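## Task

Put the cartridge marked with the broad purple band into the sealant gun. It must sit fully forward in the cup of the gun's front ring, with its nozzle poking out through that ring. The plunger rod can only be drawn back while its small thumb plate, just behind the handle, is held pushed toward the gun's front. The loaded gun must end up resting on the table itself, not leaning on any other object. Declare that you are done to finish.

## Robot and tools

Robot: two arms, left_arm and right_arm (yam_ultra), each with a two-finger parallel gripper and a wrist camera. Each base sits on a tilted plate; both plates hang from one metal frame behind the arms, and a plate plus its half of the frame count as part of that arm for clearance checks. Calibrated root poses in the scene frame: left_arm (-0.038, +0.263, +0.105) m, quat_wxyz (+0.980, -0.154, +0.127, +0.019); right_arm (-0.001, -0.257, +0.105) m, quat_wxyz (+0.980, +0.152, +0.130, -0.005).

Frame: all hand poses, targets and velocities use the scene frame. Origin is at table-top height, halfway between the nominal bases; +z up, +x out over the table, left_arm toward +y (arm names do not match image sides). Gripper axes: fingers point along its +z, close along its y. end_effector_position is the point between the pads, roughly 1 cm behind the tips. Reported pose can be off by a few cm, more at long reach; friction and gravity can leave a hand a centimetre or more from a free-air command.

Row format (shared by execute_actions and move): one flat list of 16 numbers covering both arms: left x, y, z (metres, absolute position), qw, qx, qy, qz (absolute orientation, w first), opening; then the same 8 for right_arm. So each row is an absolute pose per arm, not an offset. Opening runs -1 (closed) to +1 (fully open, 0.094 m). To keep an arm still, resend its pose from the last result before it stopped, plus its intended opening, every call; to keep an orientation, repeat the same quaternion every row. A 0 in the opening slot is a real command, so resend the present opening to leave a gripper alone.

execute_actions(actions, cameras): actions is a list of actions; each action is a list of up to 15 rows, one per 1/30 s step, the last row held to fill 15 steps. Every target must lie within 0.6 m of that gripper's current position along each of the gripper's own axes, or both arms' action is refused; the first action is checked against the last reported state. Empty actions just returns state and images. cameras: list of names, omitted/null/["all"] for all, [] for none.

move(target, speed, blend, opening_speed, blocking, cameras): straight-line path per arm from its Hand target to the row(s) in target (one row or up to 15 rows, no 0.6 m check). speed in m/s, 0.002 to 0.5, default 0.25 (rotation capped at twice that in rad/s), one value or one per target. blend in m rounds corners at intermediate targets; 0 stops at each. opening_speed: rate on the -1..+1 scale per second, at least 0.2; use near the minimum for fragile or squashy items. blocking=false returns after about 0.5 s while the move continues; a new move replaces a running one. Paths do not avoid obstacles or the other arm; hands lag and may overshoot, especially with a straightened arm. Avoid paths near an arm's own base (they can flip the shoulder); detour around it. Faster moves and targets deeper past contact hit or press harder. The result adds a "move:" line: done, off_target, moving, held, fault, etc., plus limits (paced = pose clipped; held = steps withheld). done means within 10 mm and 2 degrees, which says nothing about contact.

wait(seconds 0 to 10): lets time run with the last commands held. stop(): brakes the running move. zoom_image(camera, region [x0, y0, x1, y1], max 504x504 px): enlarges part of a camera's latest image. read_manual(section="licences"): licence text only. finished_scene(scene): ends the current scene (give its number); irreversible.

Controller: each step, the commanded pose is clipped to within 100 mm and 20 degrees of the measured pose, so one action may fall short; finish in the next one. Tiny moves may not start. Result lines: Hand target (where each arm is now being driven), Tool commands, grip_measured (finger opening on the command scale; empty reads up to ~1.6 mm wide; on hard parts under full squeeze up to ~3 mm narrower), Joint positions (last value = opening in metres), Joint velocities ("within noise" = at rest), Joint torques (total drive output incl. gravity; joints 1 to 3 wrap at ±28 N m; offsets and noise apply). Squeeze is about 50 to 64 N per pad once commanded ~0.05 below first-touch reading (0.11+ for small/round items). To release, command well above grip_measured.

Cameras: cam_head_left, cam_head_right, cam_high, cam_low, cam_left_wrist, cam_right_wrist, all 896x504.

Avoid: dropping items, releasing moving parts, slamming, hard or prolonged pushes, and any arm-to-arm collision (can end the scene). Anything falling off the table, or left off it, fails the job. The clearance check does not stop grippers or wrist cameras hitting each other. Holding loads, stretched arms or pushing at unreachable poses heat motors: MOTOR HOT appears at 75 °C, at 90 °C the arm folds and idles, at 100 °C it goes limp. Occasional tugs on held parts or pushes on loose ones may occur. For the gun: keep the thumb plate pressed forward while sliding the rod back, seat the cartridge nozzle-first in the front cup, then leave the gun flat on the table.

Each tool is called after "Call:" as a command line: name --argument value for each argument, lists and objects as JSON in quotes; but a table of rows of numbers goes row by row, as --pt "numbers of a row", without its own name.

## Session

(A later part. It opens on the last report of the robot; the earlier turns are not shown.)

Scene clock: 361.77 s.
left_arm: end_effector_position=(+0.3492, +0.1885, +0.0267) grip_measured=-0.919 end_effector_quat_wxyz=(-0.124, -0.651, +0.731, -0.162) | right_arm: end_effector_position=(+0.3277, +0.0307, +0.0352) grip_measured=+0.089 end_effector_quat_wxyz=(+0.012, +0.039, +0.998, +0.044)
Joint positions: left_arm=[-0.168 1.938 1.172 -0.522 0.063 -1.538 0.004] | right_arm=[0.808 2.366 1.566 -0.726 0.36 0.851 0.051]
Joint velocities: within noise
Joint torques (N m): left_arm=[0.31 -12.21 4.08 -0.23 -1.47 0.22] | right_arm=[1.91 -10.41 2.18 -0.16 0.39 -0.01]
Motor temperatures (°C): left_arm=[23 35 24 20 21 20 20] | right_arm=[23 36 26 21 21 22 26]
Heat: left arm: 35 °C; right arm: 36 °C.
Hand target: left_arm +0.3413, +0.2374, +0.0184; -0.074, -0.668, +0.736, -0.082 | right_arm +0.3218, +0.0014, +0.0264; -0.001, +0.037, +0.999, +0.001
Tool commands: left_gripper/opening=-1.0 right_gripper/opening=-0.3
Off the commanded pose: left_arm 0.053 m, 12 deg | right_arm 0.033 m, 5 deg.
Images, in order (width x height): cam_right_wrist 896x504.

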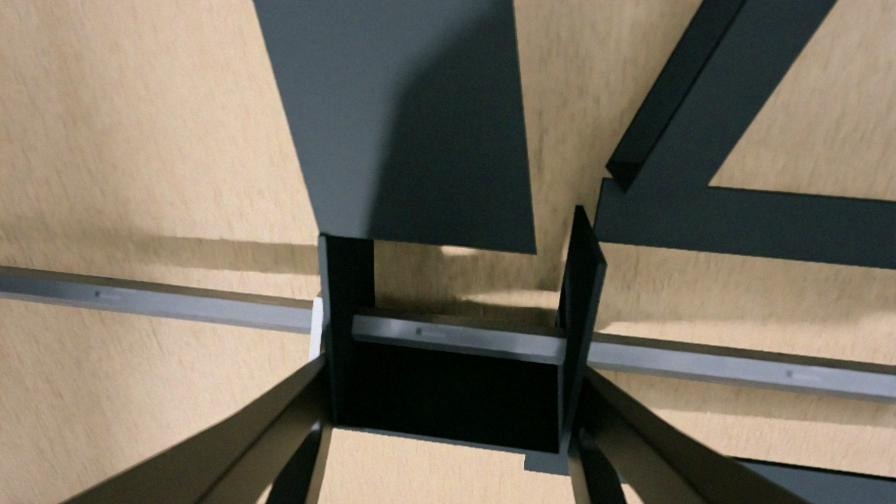

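Call:
move --pt "0.340 0.195 0.019 0.0703 0.6687 -0.7361 0.0774 -1 0.322 0.01 0.026 0 0.0375 0.9993 0 -0.3" --pt "0.344 0.25 0.022 0.0703 0.6687 -0.7361 0.0774 -1 0.322 -0.01 0.026 0 0.0375 0.9993 0 -0.3" --speed 0.1 --cameras '["cam_left_wrist","cam_right_wrist","cam_high"]'

Call:
zoom_image --camera "cam_high" --region '[340, 180, 580, 300]'

Scene clock: 369.90 s.
left_arm: end_effector_position=(+0.3448, +0.1915, +0.0272) grip_measured=-0.919 end_effector_quat_wxyz=(-0.134, -0.650, +0.731, -0.158) | right_arm: end_effector_position=(+0.3256, +0.0299, +0.0354) grip_measured=+0.089 end_effector_quat_wxyz=(+0.016, +0.031, +0.998, +0.051)
Joint positions: left_arm=[-0.157 1.934 1.172 -0.545 0.075 -1.528 0.004] | right_arm=[0.808 2.348 1.531 -0.694 0.354 0.831 0.051]
Joint velocities: within noise
Joint torques (N m): left_arm=[1.18 -13.42 5.03 -0.32 -1.55 0.32] | right_arm=[0.81 -11.07 1.76 -0.3 0.45 0.03]
Motor temperatures (°C): left_arm=[23 37 24 20 22 20 20] | right_arm=[23 37 26 21 21 22 26]
Heat: left arm: 37 °C; right arm: 37 °C.
Hand target: left_arm +0.3428, +0.2467, +0.0241; -0.075, -0.668, +0.735, -0.082 | right_arm +0.3215, -0.0076, +0.0264; -0.001, +0.036, +0.999, +0.001
Off the commanded pose: left_arm 0.059 m, 12 deg | right_arm 0.041 m, 6 deg.
move: off_target (left_arm, right_arm)
Images, in order (width x height): cam_high 896x504, cam_left_wrist 896x504, cam_right_wrist 896x504.

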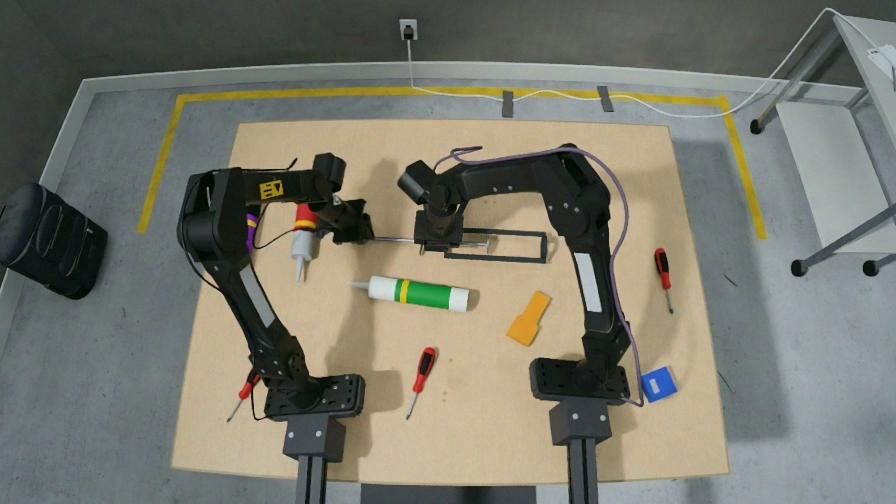

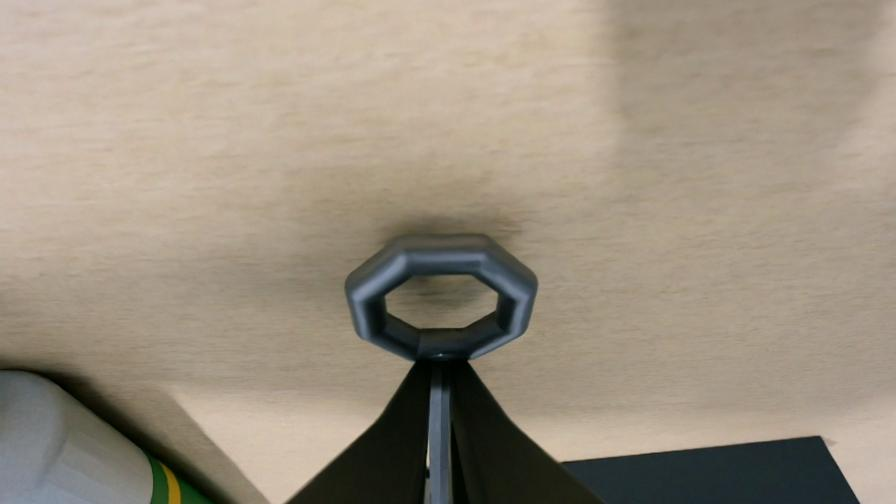

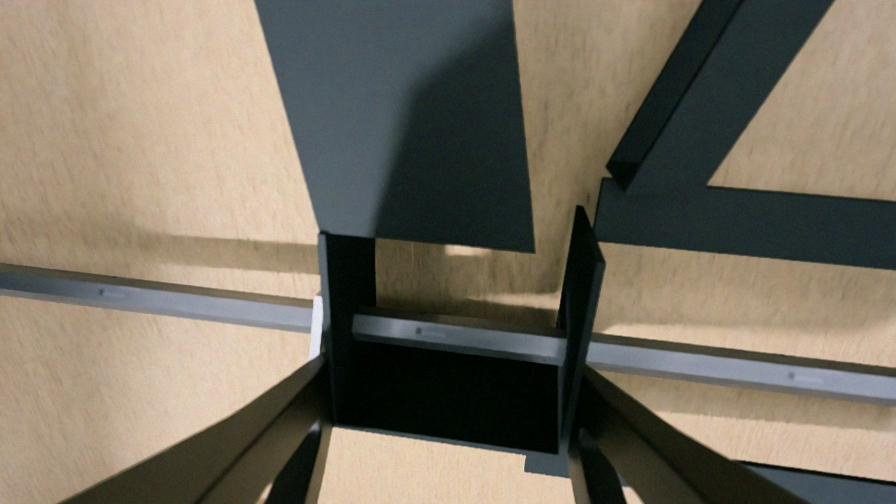

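Scaled by 2.100 from the camera's 896x504 image, which has a finer 1280x720 frame.

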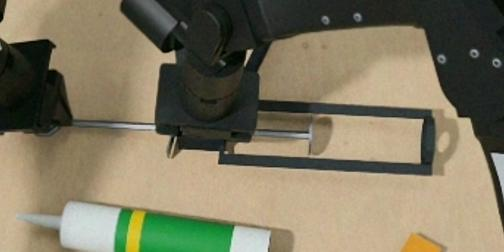

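Call:
move --pt "0.344 0.26 0.022 0.1283 0.6600 -0.7266 0.1412 -1 0.322 -0.01 0.026 0 0.0375 0.9993 0 -1" --speed 0.1 --cameras '["cam_right_wrist","cam_high"]'

Call:
zoom_image --camera "cam_high" --region '[400, 220, 480, 270]'

Scene clock: 382.73 s.
left_arm: end_effector_position=(+0.3436, +0.2563, +0.0201) grip_measured=-0.994 end_effector_quat_wxyz=(-0.132, -0.663, +0.722, -0.147) | right_arm: end_effector_position=(+0.3273, +0.0209, +0.0355) grip_measured=+0.089 end_effector_quat_wxyz=(+0.009, +0.031, +0.998, +0.047)
Joint positions: left_arm=[0.016 1.904 1.192 -0.617 0.098 -1.393 0] | right_arm=[0.79 2.334 1.523 -0.708 0.35 0.817 0.051]
Joint velocities: within noise
Joint torques (N m): left_arm=[-2.88 -10.66 4.68 0.06 0.13 0.12] | right_arm=[1.98 -10.07 2.21 -0.14 0.51 0.15]
Motor temperatures (°C): left_arm=[23 38 24 20 24 20 21] | right_arm=[22 40 26 21 21 22 26]
Heat: left arm: 38 °C; right arm: 40 °C.
Hand target: left_arm +0.3441, +0.2599, +0.0220; +0.128, +0.660, -0.727, +0.141 | right_arm +0.3220, -0.0086, +0.0265; +0.000, +0.036, +0.999, +0.001
Off the commanded pose: left_arm 0.004 m, 1 deg | right_arm 0.033 m, 6 deg.
move: off_target (right_arm)
Images, in order (width x height): cam_high 896x504, cam_right_wrist 896x504.

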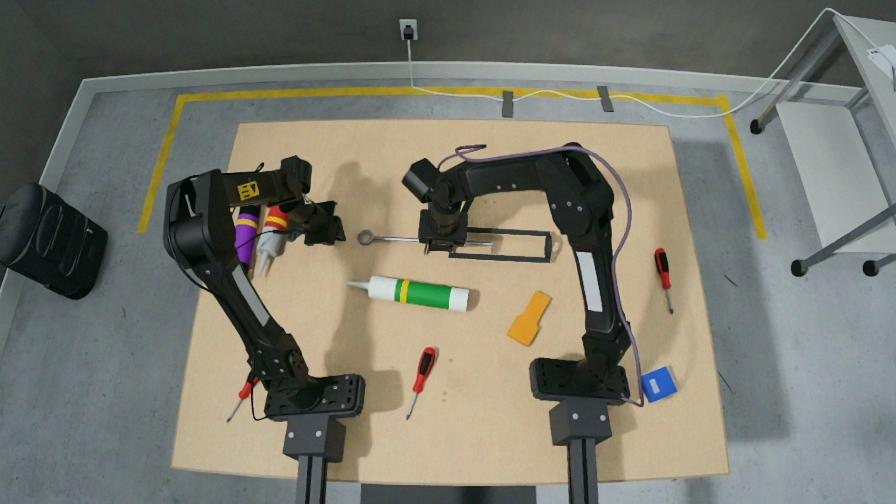

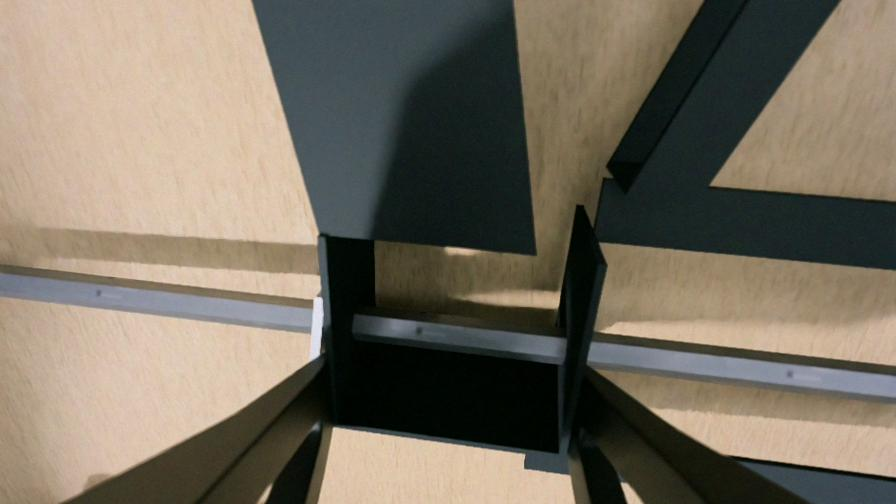

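Scaled by 6.300 from the camera's 896x504 image, which has a finer 1280x720 frame.

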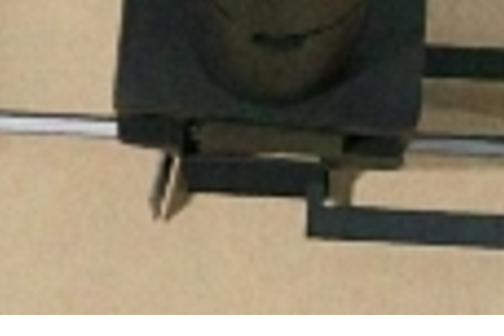

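Call:
move --pt "0.344 0.235 0.06 0.0703 0.6687 -0.7361 0.0774 -0.5 0.322 0.01 0.026 0 0.0375 0.9993 0 -0.3" --pt "0.342 0.185 0.06 0.0703 0.6687 -0.7361 0.0774 0.1 0.322 0.01 0.026 0 0.0375 0.9993 0 -0.3" --speed 0.1 --blend 0.01 --cameras '["cam_left_wrist","cam_high","cam_low"]'

Scene clock: 398.60 s.
left_arm: end_effector_position=(+0.3399, +0.1888, +0.0627) grip_measured=+0.098 end_effector_quat_wxyz=(-0.073, -0.669, +0.735, -0.085) | right_arm: end_effector_position=(+0.3273, +0.0211, +0.0361) grip_measured=+0.089 end_effector_quat_wxyz=(+0.004, +0.036, +0.999, +0.041)
Joint positions: left_arm=[-0.299 1.872 1.225 -0.698 -0.15 -1.692 0.052] | right_arm=[0.791 2.346 1.548 -0.739 0.35 0.834 0.051]
Joint velocities: within noise
Joint torques (N m): left_arm=[-4.67 -7.73 6.12 0.26 0.01 -0.11] | right_arm=[4.08 -6.97 6.89 -0.17 0.49 0.28]
Motor temperatures (°C): left_arm=[23 36 24 20 22 20 20] | right_arm=[23 39 26 21 21 22 26]
Heat: left arm: 36 °C; right arm: 39 °C.
Hand target: left_arm +0.3420, +0.1850, +0.0601; -0.070, -0.669, +0.736, -0.078 | right_arm +0.3222, +0.0101, +0.0267; +0.001, +0.036, +0.999, +0.002
Off the commanded pose: left_arm 0.005 m, 1 deg | right_arm 0.016 m, 5 deg.
move: off_target (right_arm)
Images, in order (width x height): cam_high 896x504, cam_low 896x504, cam_left_wrist 896x504.

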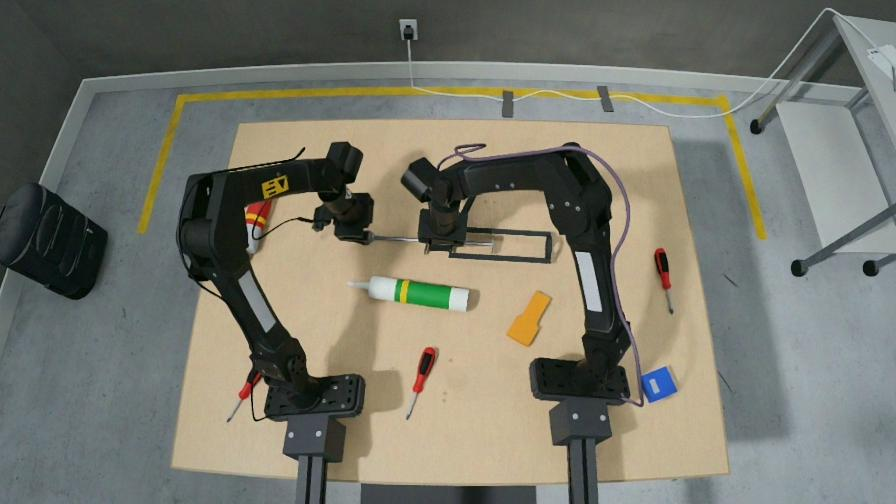

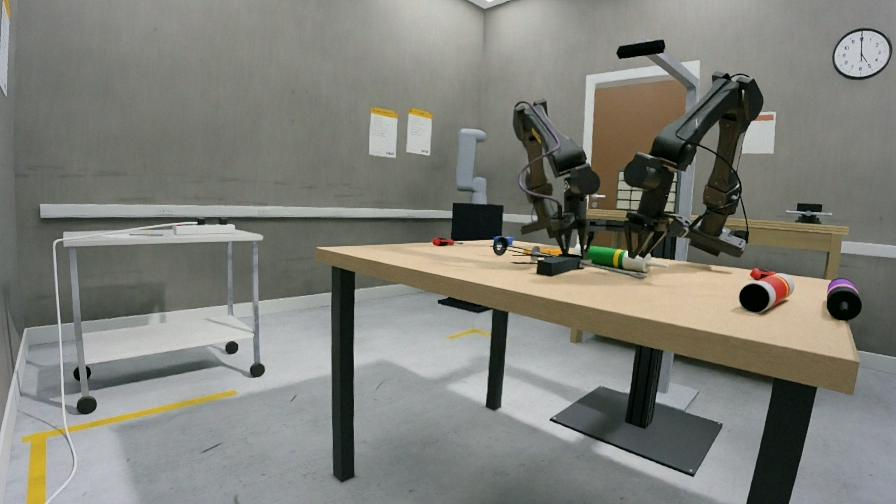

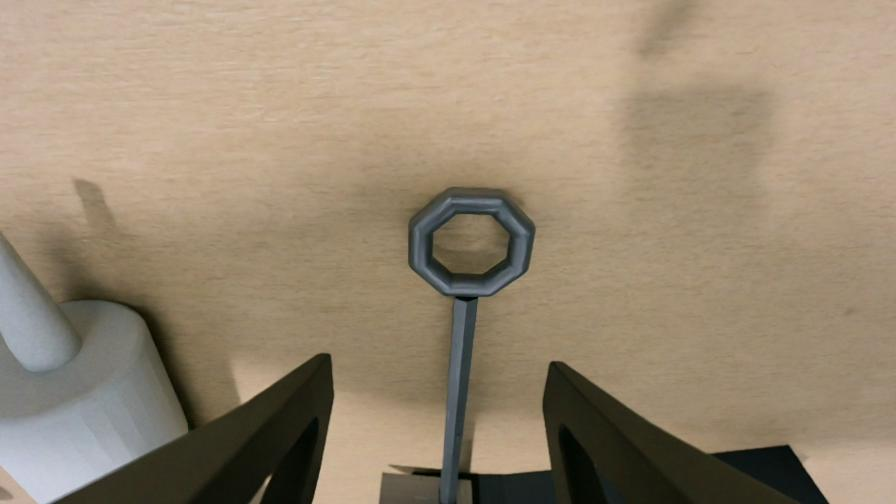

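Call:
zoom_image --camera "cam_low" --region '[700, 240, 896, 352]'

Call:
execute_actions --actions '[]' --cameras '["cam_low","cam_head_right"]'

Call:
zoom_image --camera "cam_low" --region '[700, 240, 896, 352]'

Scaled by 2.571 from the camera's 896x504 image, which has a finer 1280x720 frame.

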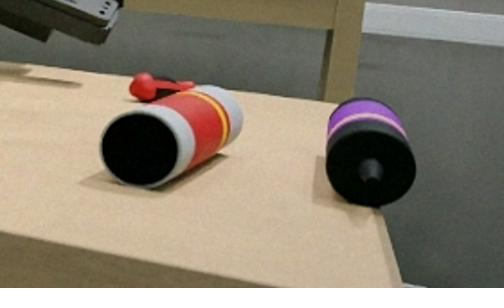

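Scene clock: 404.83 s.
left_arm: end_effector_position=(+0.3399, +0.1889, +0.0627) grip_measured=+0.098 end_effector_quat_wxyz=(-0.073, -0.669, +0.735, -0.085) | right_arm: end_effector_position=(+0.3273, +0.0211, +0.0361) grip_measured=+0.089 end_effector_quat_wxyz=(+0.004, +0.036, +0.999, +0.041)
Joint positions: left_arm=[-0.299 1.872 1.225 -0.698 -0.151 -1.692 0.052] | right_arm=[0.791 2.346 1.548 -0.739 0.35 0.834 0.051]
Joint velocities: within noise
Joint torques (N m): left_arm=[-4.7 -7.75 6.13 0.27 0 -0.11] | right_arm=[4.1 -6.97 6.89 -0.17 0.49 0.28]
Motor temperatures (°C): left_arm=[23 35 24 20 22 20 20] | right_arm=[23 39 26 21 21 22 26]
Heat: left arm: 35 °C; right arm: 39 °C.
Hand target: left_arm +0.3420, +0.1850, +0.0601; -0.070, -0.669, +0.736, -0.078 | right_arm +0.3222, +0.0101, +0.0267; +0.001, +0.036, +0.999, +0.002
Tool commands: left_gripper/opening=+0.1 right_gripper/opening=-0.3
Off the commanded pose: left_arm 0.005 m, 1 deg | right_arm 0.016 m, 5 deg.
Images, in order (width x height): cam_head_right 896x504, cam_low 896x504.

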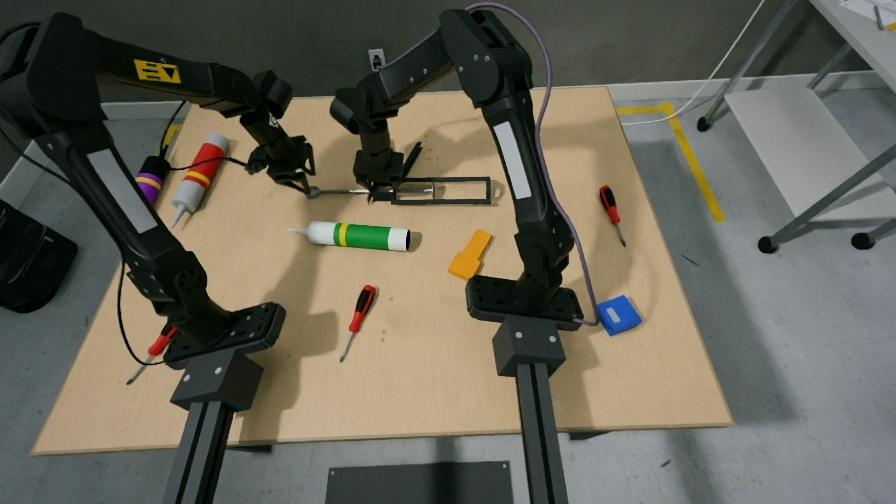

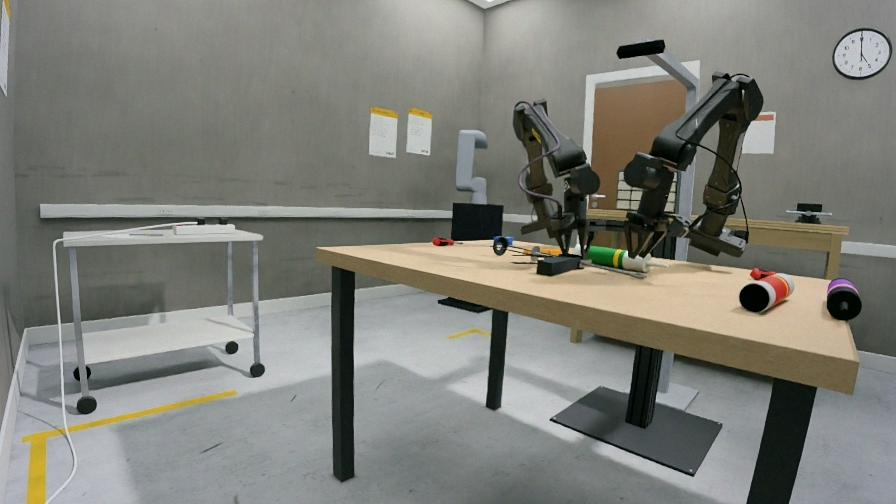

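Scaled by 2.571 from the camera's 896x504 image, which has a finer 1280x720 frame.

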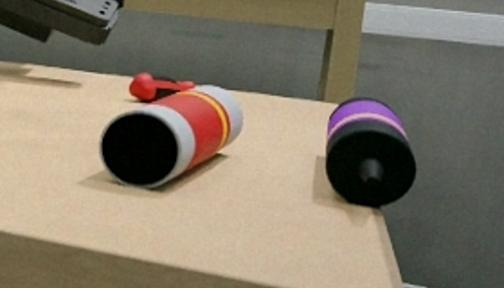

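Call:
move --pt "0.342 0.20 0.20 0 0 1 0 1 0.322 0.02 0.028 0 0.0375 0.9993 0 0.2" --pt "0.33 0.46 0.24 0 0 1 0 1 0.322 0.02 0.028 0 0.0375 0.9993 0 0.2" --speed 0.25 --blend 0.03 --cameras '["cam_left_wrist","cam_high","cam_low"]'

Scene clock: 426.03 s.
left_arm: end_effector_position=(+0.3265, +0.4609, +0.2424) grip_measured=+0.998 end_effector_quat_wxyz=(+0.004, -0.006, +1.000, +0.008) | right_arm: end_effector_position=(+0.3266, +0.0192, +0.0346) grip_measured=+0.198 end_effector_quat_wxyz=(+0.001, +0.045, +0.999, +0.018)
Joint positions: left_arm=[0.229 1.622 1.892 -1.496 -0.246 0.298 0.094] | right_arm=[0.799 2.377 1.594 -0.796 0.378 0.874 0.056]
Joint velocities: within noise
Joint torques (N m): left_arm=[-1.48 -8.14 7.19 0.17 0.13 0.13] | right_arm=[4.81 -7.15 7.24 0.08 0.22 0.1]
Motor temperatures (°C): left_arm=[23 34 25 20 21 20 20] | right_arm=[23 38 26 21 21 22 26]
Heat: left arm: 34 °C; right arm: 38 °C.
Hand target: left_arm +0.3299, +0.4599, +0.2400; +0.000, +0.000, +1.000, +0.000 | right_arm +0.3220, +0.0198, +0.0281; +0.000, +0.037, +0.999, +0.001
Off the commanded pose: left_arm 0.004 m, 1 deg | right_arm 0.008 m, 2 deg.
move: done; blend cut to 0 m at target 1
Images, in order (width x height): cam_high 896x504, cam_low 896x504, cam_left_wrist 896x504.

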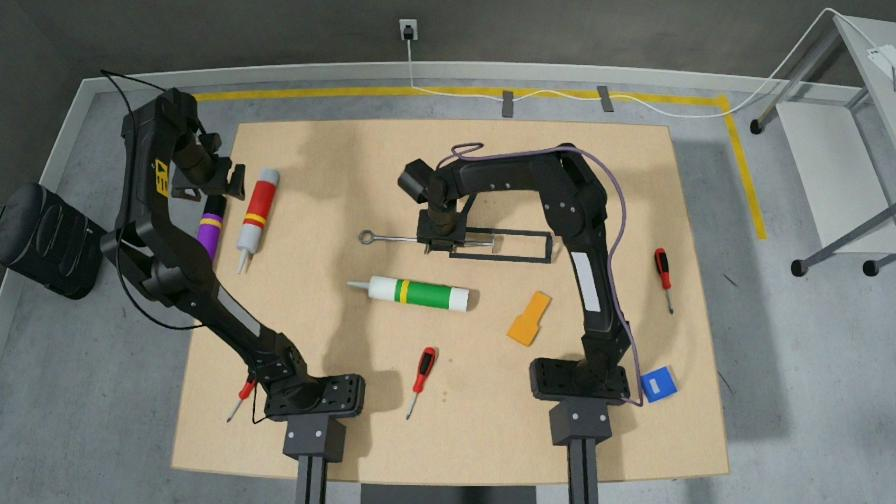

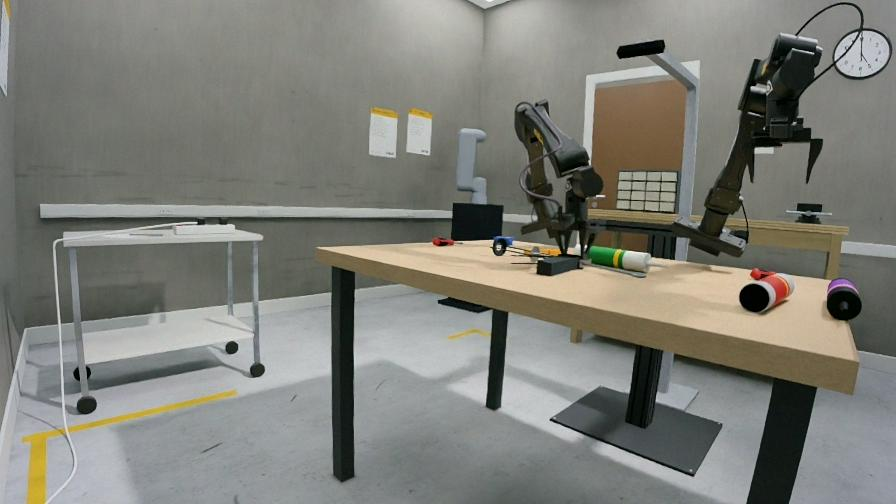

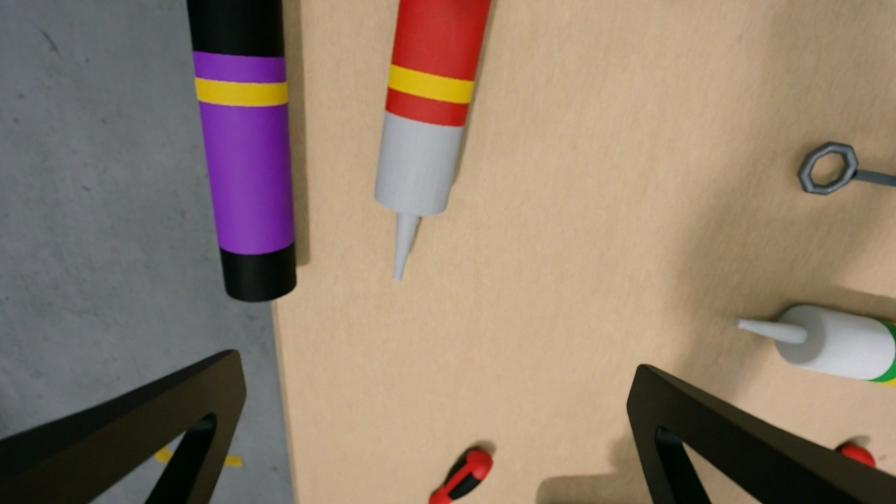

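Call:
move --pt "0.33 0.578 0.13 0 0 1 0 0.7 0.322 0.02 0.028 0 0.0375 0.9993 0 0.2" --speed 0.15 --cameras '["cam_left_wrist","cam_low"]'

Call:
zoom_image --camera "cam_low" --region '[700, 200, 896, 352]'

Scene clock: 461.50 s.
left_arm: end_effector_position=(+0.3231, +0.5749, +0.1335) grip_measured=+0.702 end_effector_quat_wxyz=(-0.008, -0.004, +1.000, +0.003) | right_arm: end_effector_position=(+0.3266, +0.0192, +0.0346) grip_measured=+0.198 end_effector_quat_wxyz=(+0.001, +0.045, +0.999, +0.018)
Joint positions: left_arm=[0.603 1.854 1.887 -1.222 -0.115 0.652 0.08] | right_arm=[0.799 2.377 1.594 -0.796 0.378 0.874 0.056]
Joint velocities: within noise
Joint torques (N m): left_arm=[-0.8 -11.02 7.34 0.32 0.18 0.11] | right_arm=[4.81 -7.16 7.24 0.08 0.21 0.1]
Motor temperatures (°C): left_arm=[23 32 25 20 21 20 20] | right_arm=[24 37 27 21 21 22 25]
Heat: left arm: 32 °C; right arm: 37 °C.
Hand target: left_arm +0.3298, +0.5780, +0.1301; +0.000, +0.000, +1.000, +0.000 | right_arm +0.3220, +0.0198, +0.0281; +0.000, +0.037, +0.999, +0.001
Off the commanded pose: left_arm 0.008 m, 1 deg | right_arm 0.008 m, 2 deg.
move: done
Images, in order (width x height): cam_low 896x504, cam_left_wrist 896x504.

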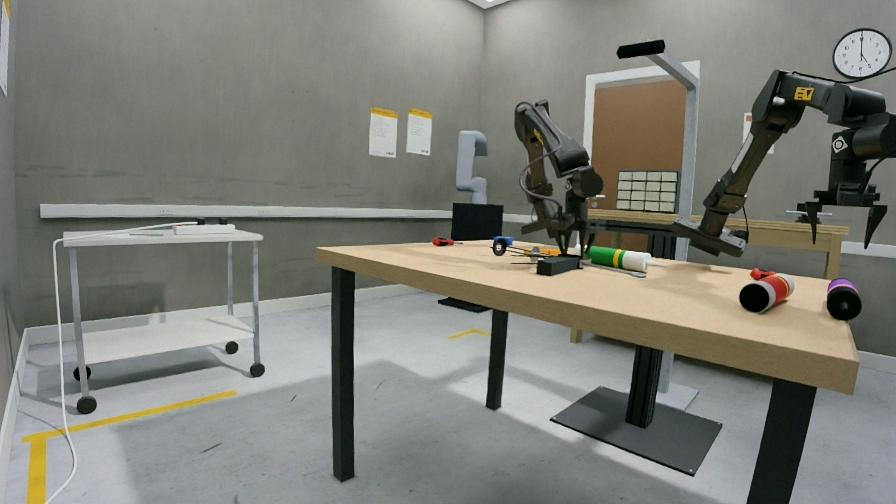

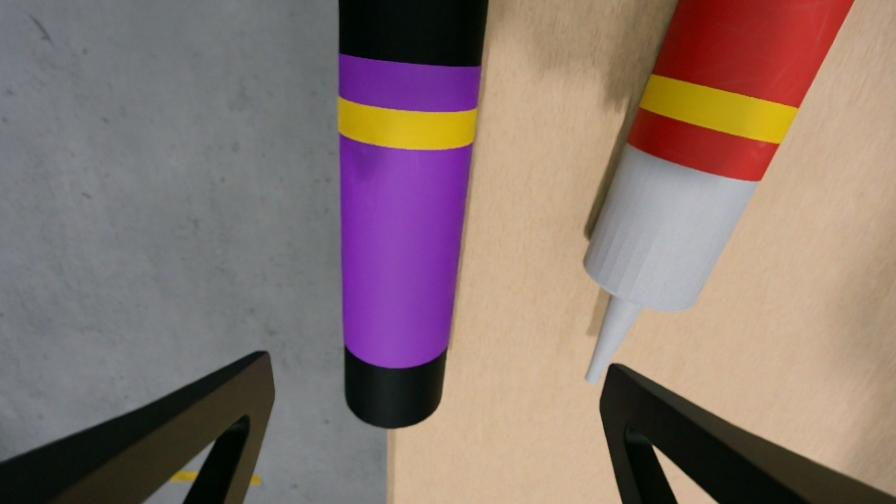

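Scaled by 2.571 from the camera's 896x504 image, which has a finer 1280x720 frame.

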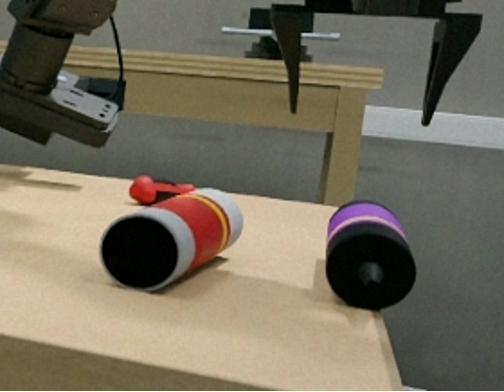

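Call:
move --pt "0.336 0.591 0.09 0 0 1 0 0.75 0.322 0.02 0.028 0 0.0375 0.9993 0 0.2" --pt "0.336 0.591 0.065 0 0 1 0 0.75 0.322 0.02 0.028 0 0.0375 0.9993 0 0.2" --speed 0.08 --cameras '["cam_left_wrist","cam_low"]'

Call:
zoom_image --camera "cam_low" --region '[700, 200, 896, 352]'

Scene clock: 484.70 s.
left_arm: end_effector_position=(+0.3402, +0.5950, +0.0816) grip_measured=+0.748 end_effector_quat_wxyz=(+0.009, -0.004, +1.000, +0.015) | right_arm: end_effector_position=(+0.3266, +0.0192, +0.0346) grip_measured=+0.198 end_effector_quat_wxyz=(+0.001, +0.045, +0.999, +0.018)
Joint positions: left_arm=[0.63 1.961 1.862 -1.044 -0.102 0.682 0.082] | right_arm=[0.799 2.377 1.594 -0.796 0.378 0.874 0.056]
Joint velocities: within noise
Joint torques (N m): left_arm=[-0.38 -11.28 4.34 0.39 0.17 0.12] | right_arm=[4.81 -7.16 7.25 0.08 0.22 0.1]
Motor temperatures (°C): left_arm=[23 37 25 20 21 20 19] | right_arm=[24 36 28 21 21 22 25]
Heat: left arm: 37 °C; right arm: 36 °C.
Hand target: left_arm +0.3357, +0.5908, +0.0655; +0.000, +0.000, +1.000, +0.000 | right_arm +0.3220, +0.0198, +0.0281; +0.000, +0.037, +0.999, +0.001
Off the commanded pose: left_arm 0.018 m, 2 deg | right_arm 0.008 m, 2 deg.
move: off_target (left_arm)
Images, in order (width x height): cam_low 896x504, cam_left_wrist 896x504.

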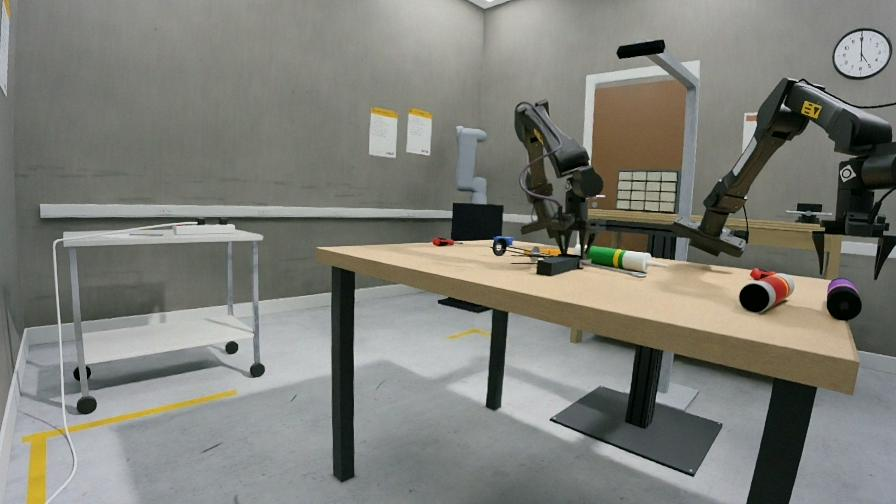

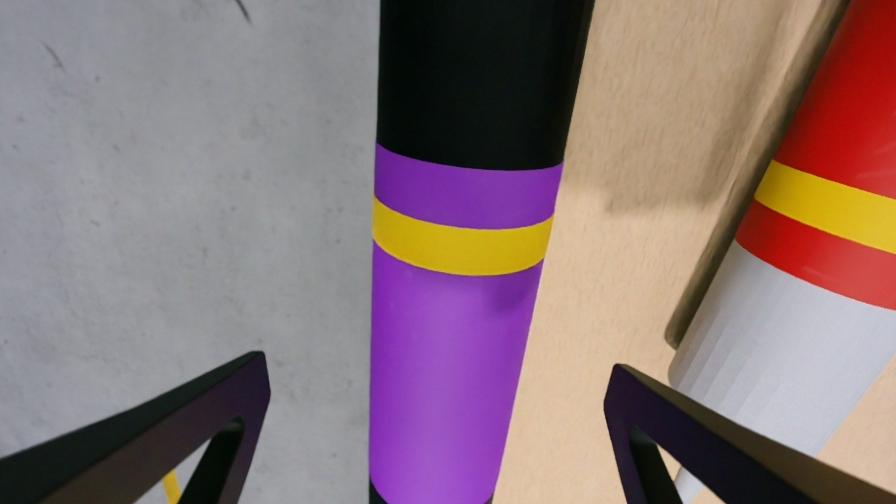

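Scaled by 2.571 from the camera's 896x504 image, which has a finer 1280x720 frame.

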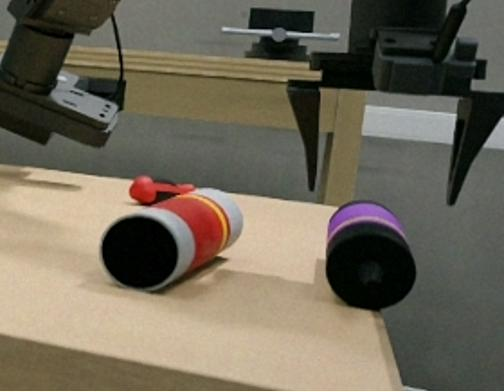

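Call:
move --pt "0.330 0.5875 0.034 0 0.0157 0.9999 0 0.75 0.322 0.02 0.028 0 0.0375 0.9993 0 0.2" --speed 0.05 --cameras '["cam_left_wrist","cam_low"]'

Call:
zoom_image --camera "cam_low" --region '[700, 200, 896, 352]'

Scene clock: 501.93 s.
left_arm: end_effector_position=(+0.3354, +0.5924, +0.0507) grip_measured=+0.748 end_effector_quat_wxyz=(+0.009, +0.012, +1.000, +0.016) | right_arm: end_effector_position=(+0.3266, +0.0192, +0.0346) grip_measured=+0.198 end_effector_quat_wxyz=(+0.001, +0.045, +0.999, +0.018)
Joint positions: left_arm=[0.639 1.978 1.765 -0.928 -0.099 0.722 0.082] | right_arm=[0.799 2.377 1.594 -0.796 0.378 0.874 0.056]
Joint velocities: within noise
Joint torques (N m): left_arm=[-0.36 -11.12 4.15 0.39 0.17 0.12] | right_arm=[4.79 -7.15 7.24 0.08 0.21 0.1]
Motor temperatures (°C): left_arm=[22 38 25 20 21 20 19] | right_arm=[24 36 28 21 21 22 24]
Heat: left arm: 38 °C; right arm: 36 °C.
Hand target: left_arm +0.3297, +0.5873, +0.0345; +0.000, +0.016, +1.000, +0.000 | right_arm +0.3220, +0.0198, +0.0281; +0.000, +0.037, +0.999, +0.001
Off the commanded pose: left_arm 0.018 m, 2 deg | right_arm 0.008 m, 2 deg.
move: off_target (left_arm)
Images, in order (width x height): cam_low 896x504, cam_left_wrist 896x504.

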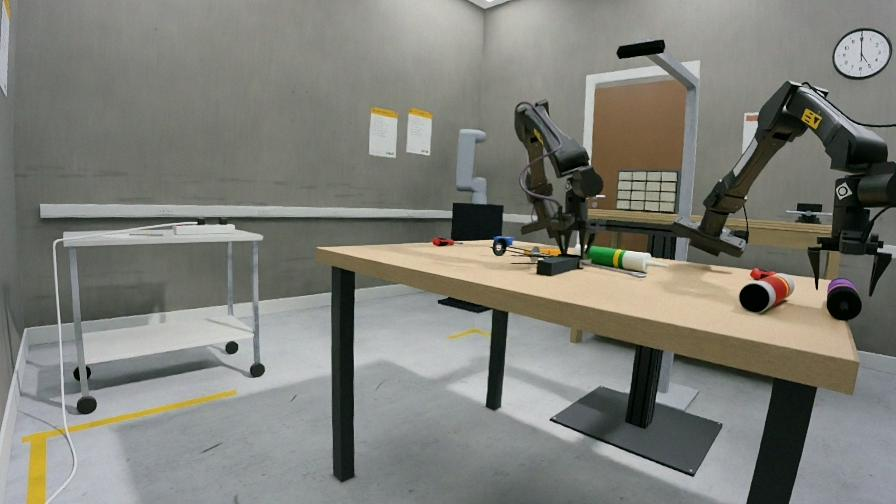

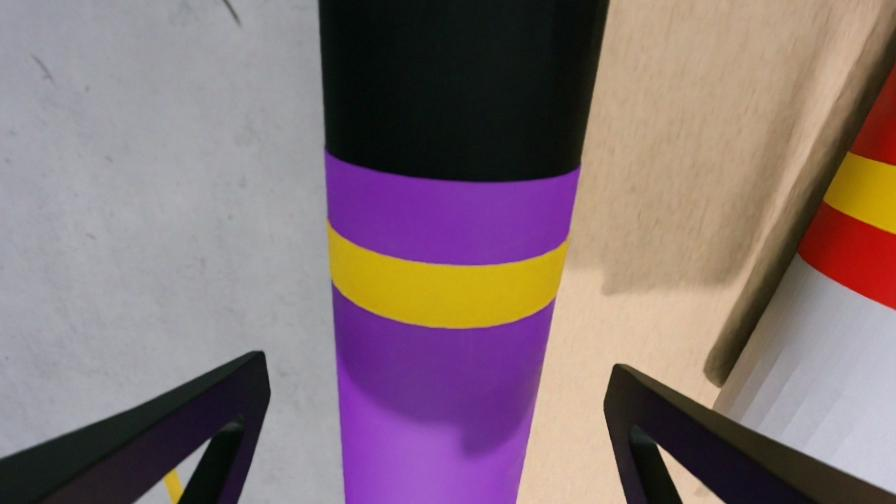

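Scaled by 2.571 from the camera's 896x504 image, which has a finer 1280x720 frame.

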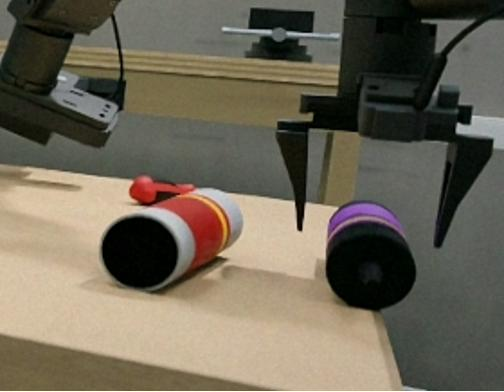

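Call:
move --pt "0.328 0.584 0.021 0 0.0157 0.9999 0 0.75 0.322 0.02 0.028 0 0.0375 0.9993 0 0.2" --pt "0.328 0.584 0.021 0 0.0157 0.9999 0 0.12 0.322 0.02 0.028 0 0.0375 0.9993 0 0.2" --speed 0.05 --opening_speed 0.5 --cameras '["cam_left_wrist","cam_low"]'

Call:
zoom_image --camera "cam_low" --region '[700, 200, 896, 352]'

Scene clock: 511.73 s.
left_arm: end_effector_position=(+0.3345, +0.5901, +0.0387) grip_measured=+0.122 end_effector_quat_wxyz=(+0.011, +0.012, +1.000, +0.017) | right_arm: end_effector_position=(+0.3266, +0.0192, +0.0346) grip_measured=+0.198 end_effector_quat_wxyz=(+0.001, +0.045, +0.999, +0.018)
Joint positions: left_arm=[0.639 1.985 1.725 -0.877 -0.098 0.723 0.053] | right_arm=[0.799 2.377 1.594 -0.796 0.378 0.874 0.056]
Joint velocities: within noise
Joint torques (N m): left_arm=[-0.39 -10.91 3.99 0.38 0.14 0.11] | right_arm=[4.79 -7.15 7.25 0.08 0.22 0.11]
Motor temperatures (°C): left_arm=[22 38 25 20 21 20 19] | right_arm=[24 36 28 21 21 22 24]
Heat: left arm: 38 °C; right arm: 36 °C.
Hand target: left_arm +0.3277, +0.5838, +0.0216; +0.000, +0.016, +1.000, +0.000 | right_arm +0.3220, +0.0198, +0.0281; +0.000, +0.037, +0.999, +0.001
Off the commanded pose: left_arm 0.020 m, 2 deg | right_arm 0.008 m, 2 deg.
move: off_target (left_arm); target 2's new opening was sent with left_arm's hand 0.020 m and 2 deg from that target
Images, in order (width x height): cam_low 896x504, cam_left_wrist 896x504.

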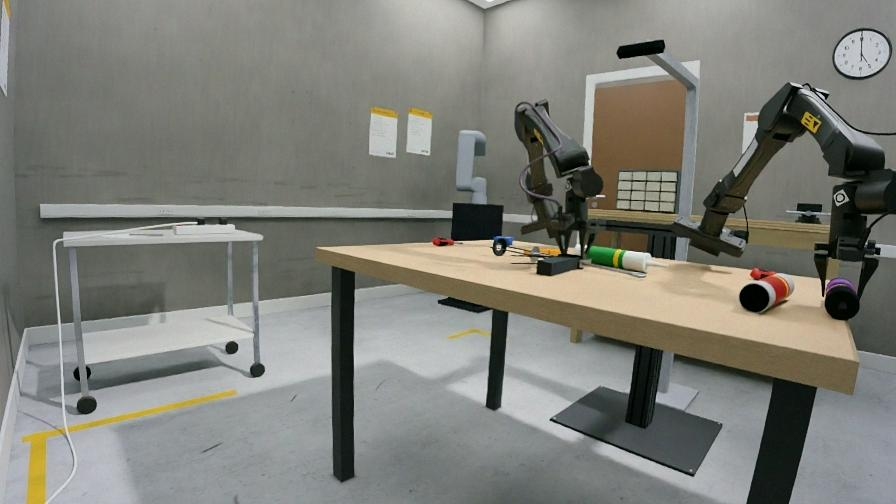

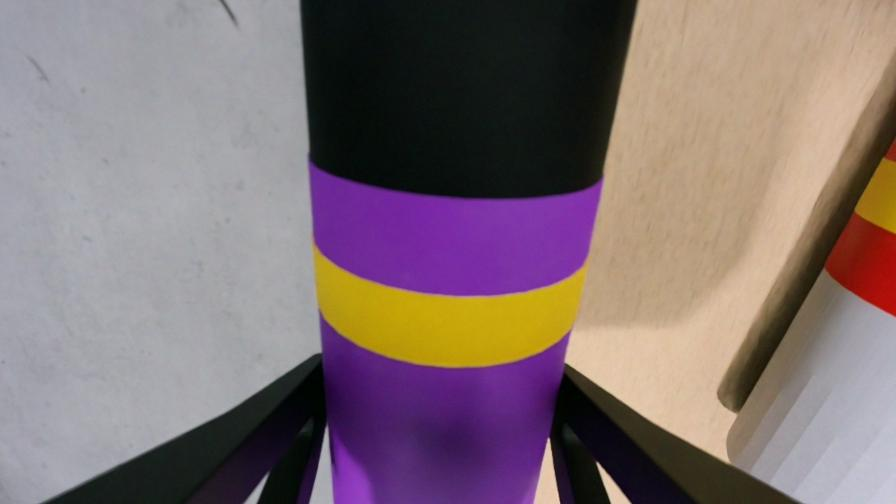

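Scaled by 2.571 from the camera's 896x504 image, which has a finer 1280x720 frame.

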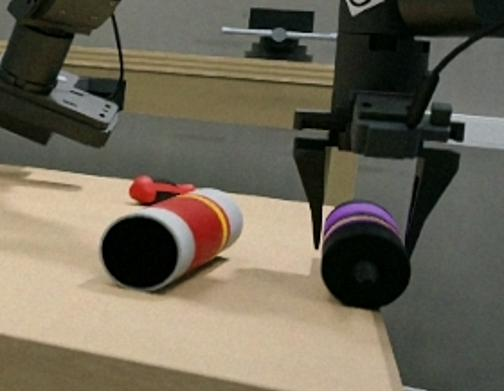

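Call:
move --pt "0.328 0.584 0.021 0 0.0157 0.9999 0 -0.3 0.322 0.02 0.028 0 0.0375 0.9993 0 0.2" --pt "0.332 0.584 0.10 0 0.0157 0.9999 0 -0.3 0.322 0.02 0.028 0 0.0375 0.9993 0 0.2" --speed 0.08 --opening_speed 0.5 --cameras '["cam_left_wrist","cam_low"]'

Call:
zoom_image --camera "cam_low" --region '[700, 200, 896, 352]'

Scene clock: 525.50 s.
left_arm: end_effector_position=(+0.3189, +0.5800, +0.0699) grip_measured=+0.023 end_effector_quat_wxyz=(-0.028, +0.016, +0.999, -0.018) | right_arm: end_effector_position=(+0.3266, +0.0192, +0.0346) grip_measured=+0.198 end_effector_quat_wxyz=(+0.001, +0.045, +0.999, +0.018)
Joint positions: left_arm=[0.639 1.97 1.828 -1.101 -0.095 0.721 0.048] | right_arm=[0.799 2.377 1.594 -0.796 0.378 0.874 0.056]
Joint velocities: within noise
Joint torques (N m): left_arm=[-2.45 -17.89 7.75 -0.04 0.05 -0.1] | right_arm=[4.79 -7.13 7.24 0.08 0.22 0.1]
Motor temperatures (°C): left_arm=[22 38 25 20 21 20 20] | right_arm=[24 36 28 21 21 22 24]
Heat: left arm: 38 °C; right arm: 36 °C.
Hand target: left_arm +0.3311, +0.5836, +0.0995; +0.000, +0.016, +1.000, +0.000 | right_arm +0.3220, +0.0198, +0.0281; +0.000, +0.037, +0.999, +0.001
Off the commanded pose: left_arm 0.033 m, 4 deg | right_arm 0.008 m, 2 deg.
move: off_target (left_arm)
Images, in order (width x height): cam_low 896x504, cam_left_wrist 896x504.

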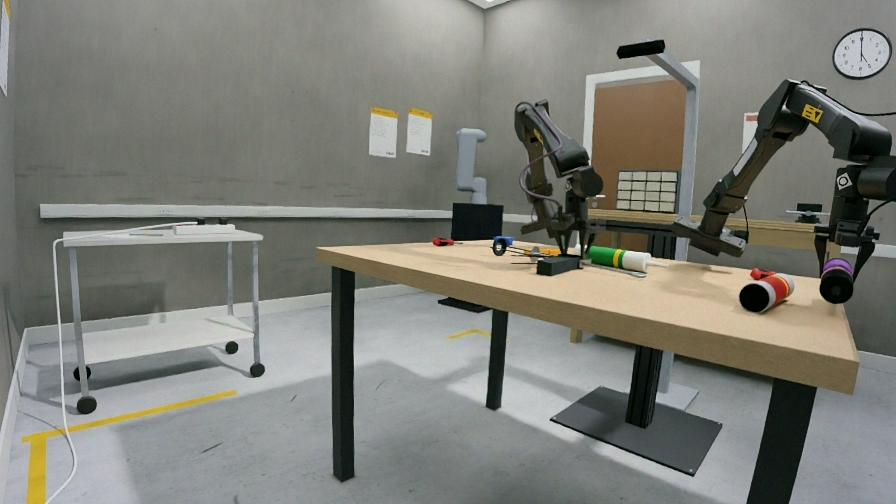

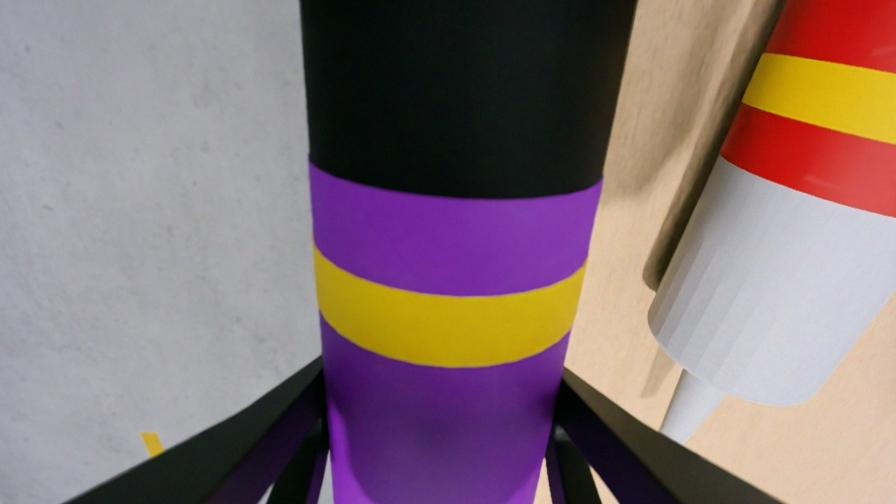

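Scaled by 2.571 from the camera's 896x504 image, which has a finer 1280x720 frame.

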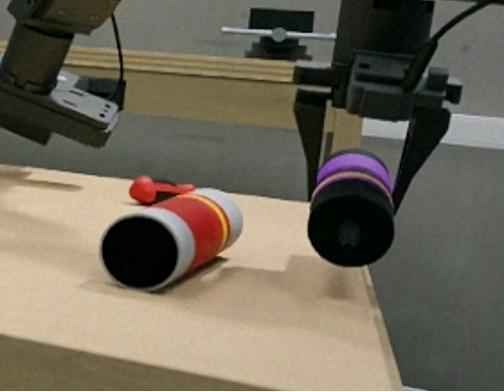

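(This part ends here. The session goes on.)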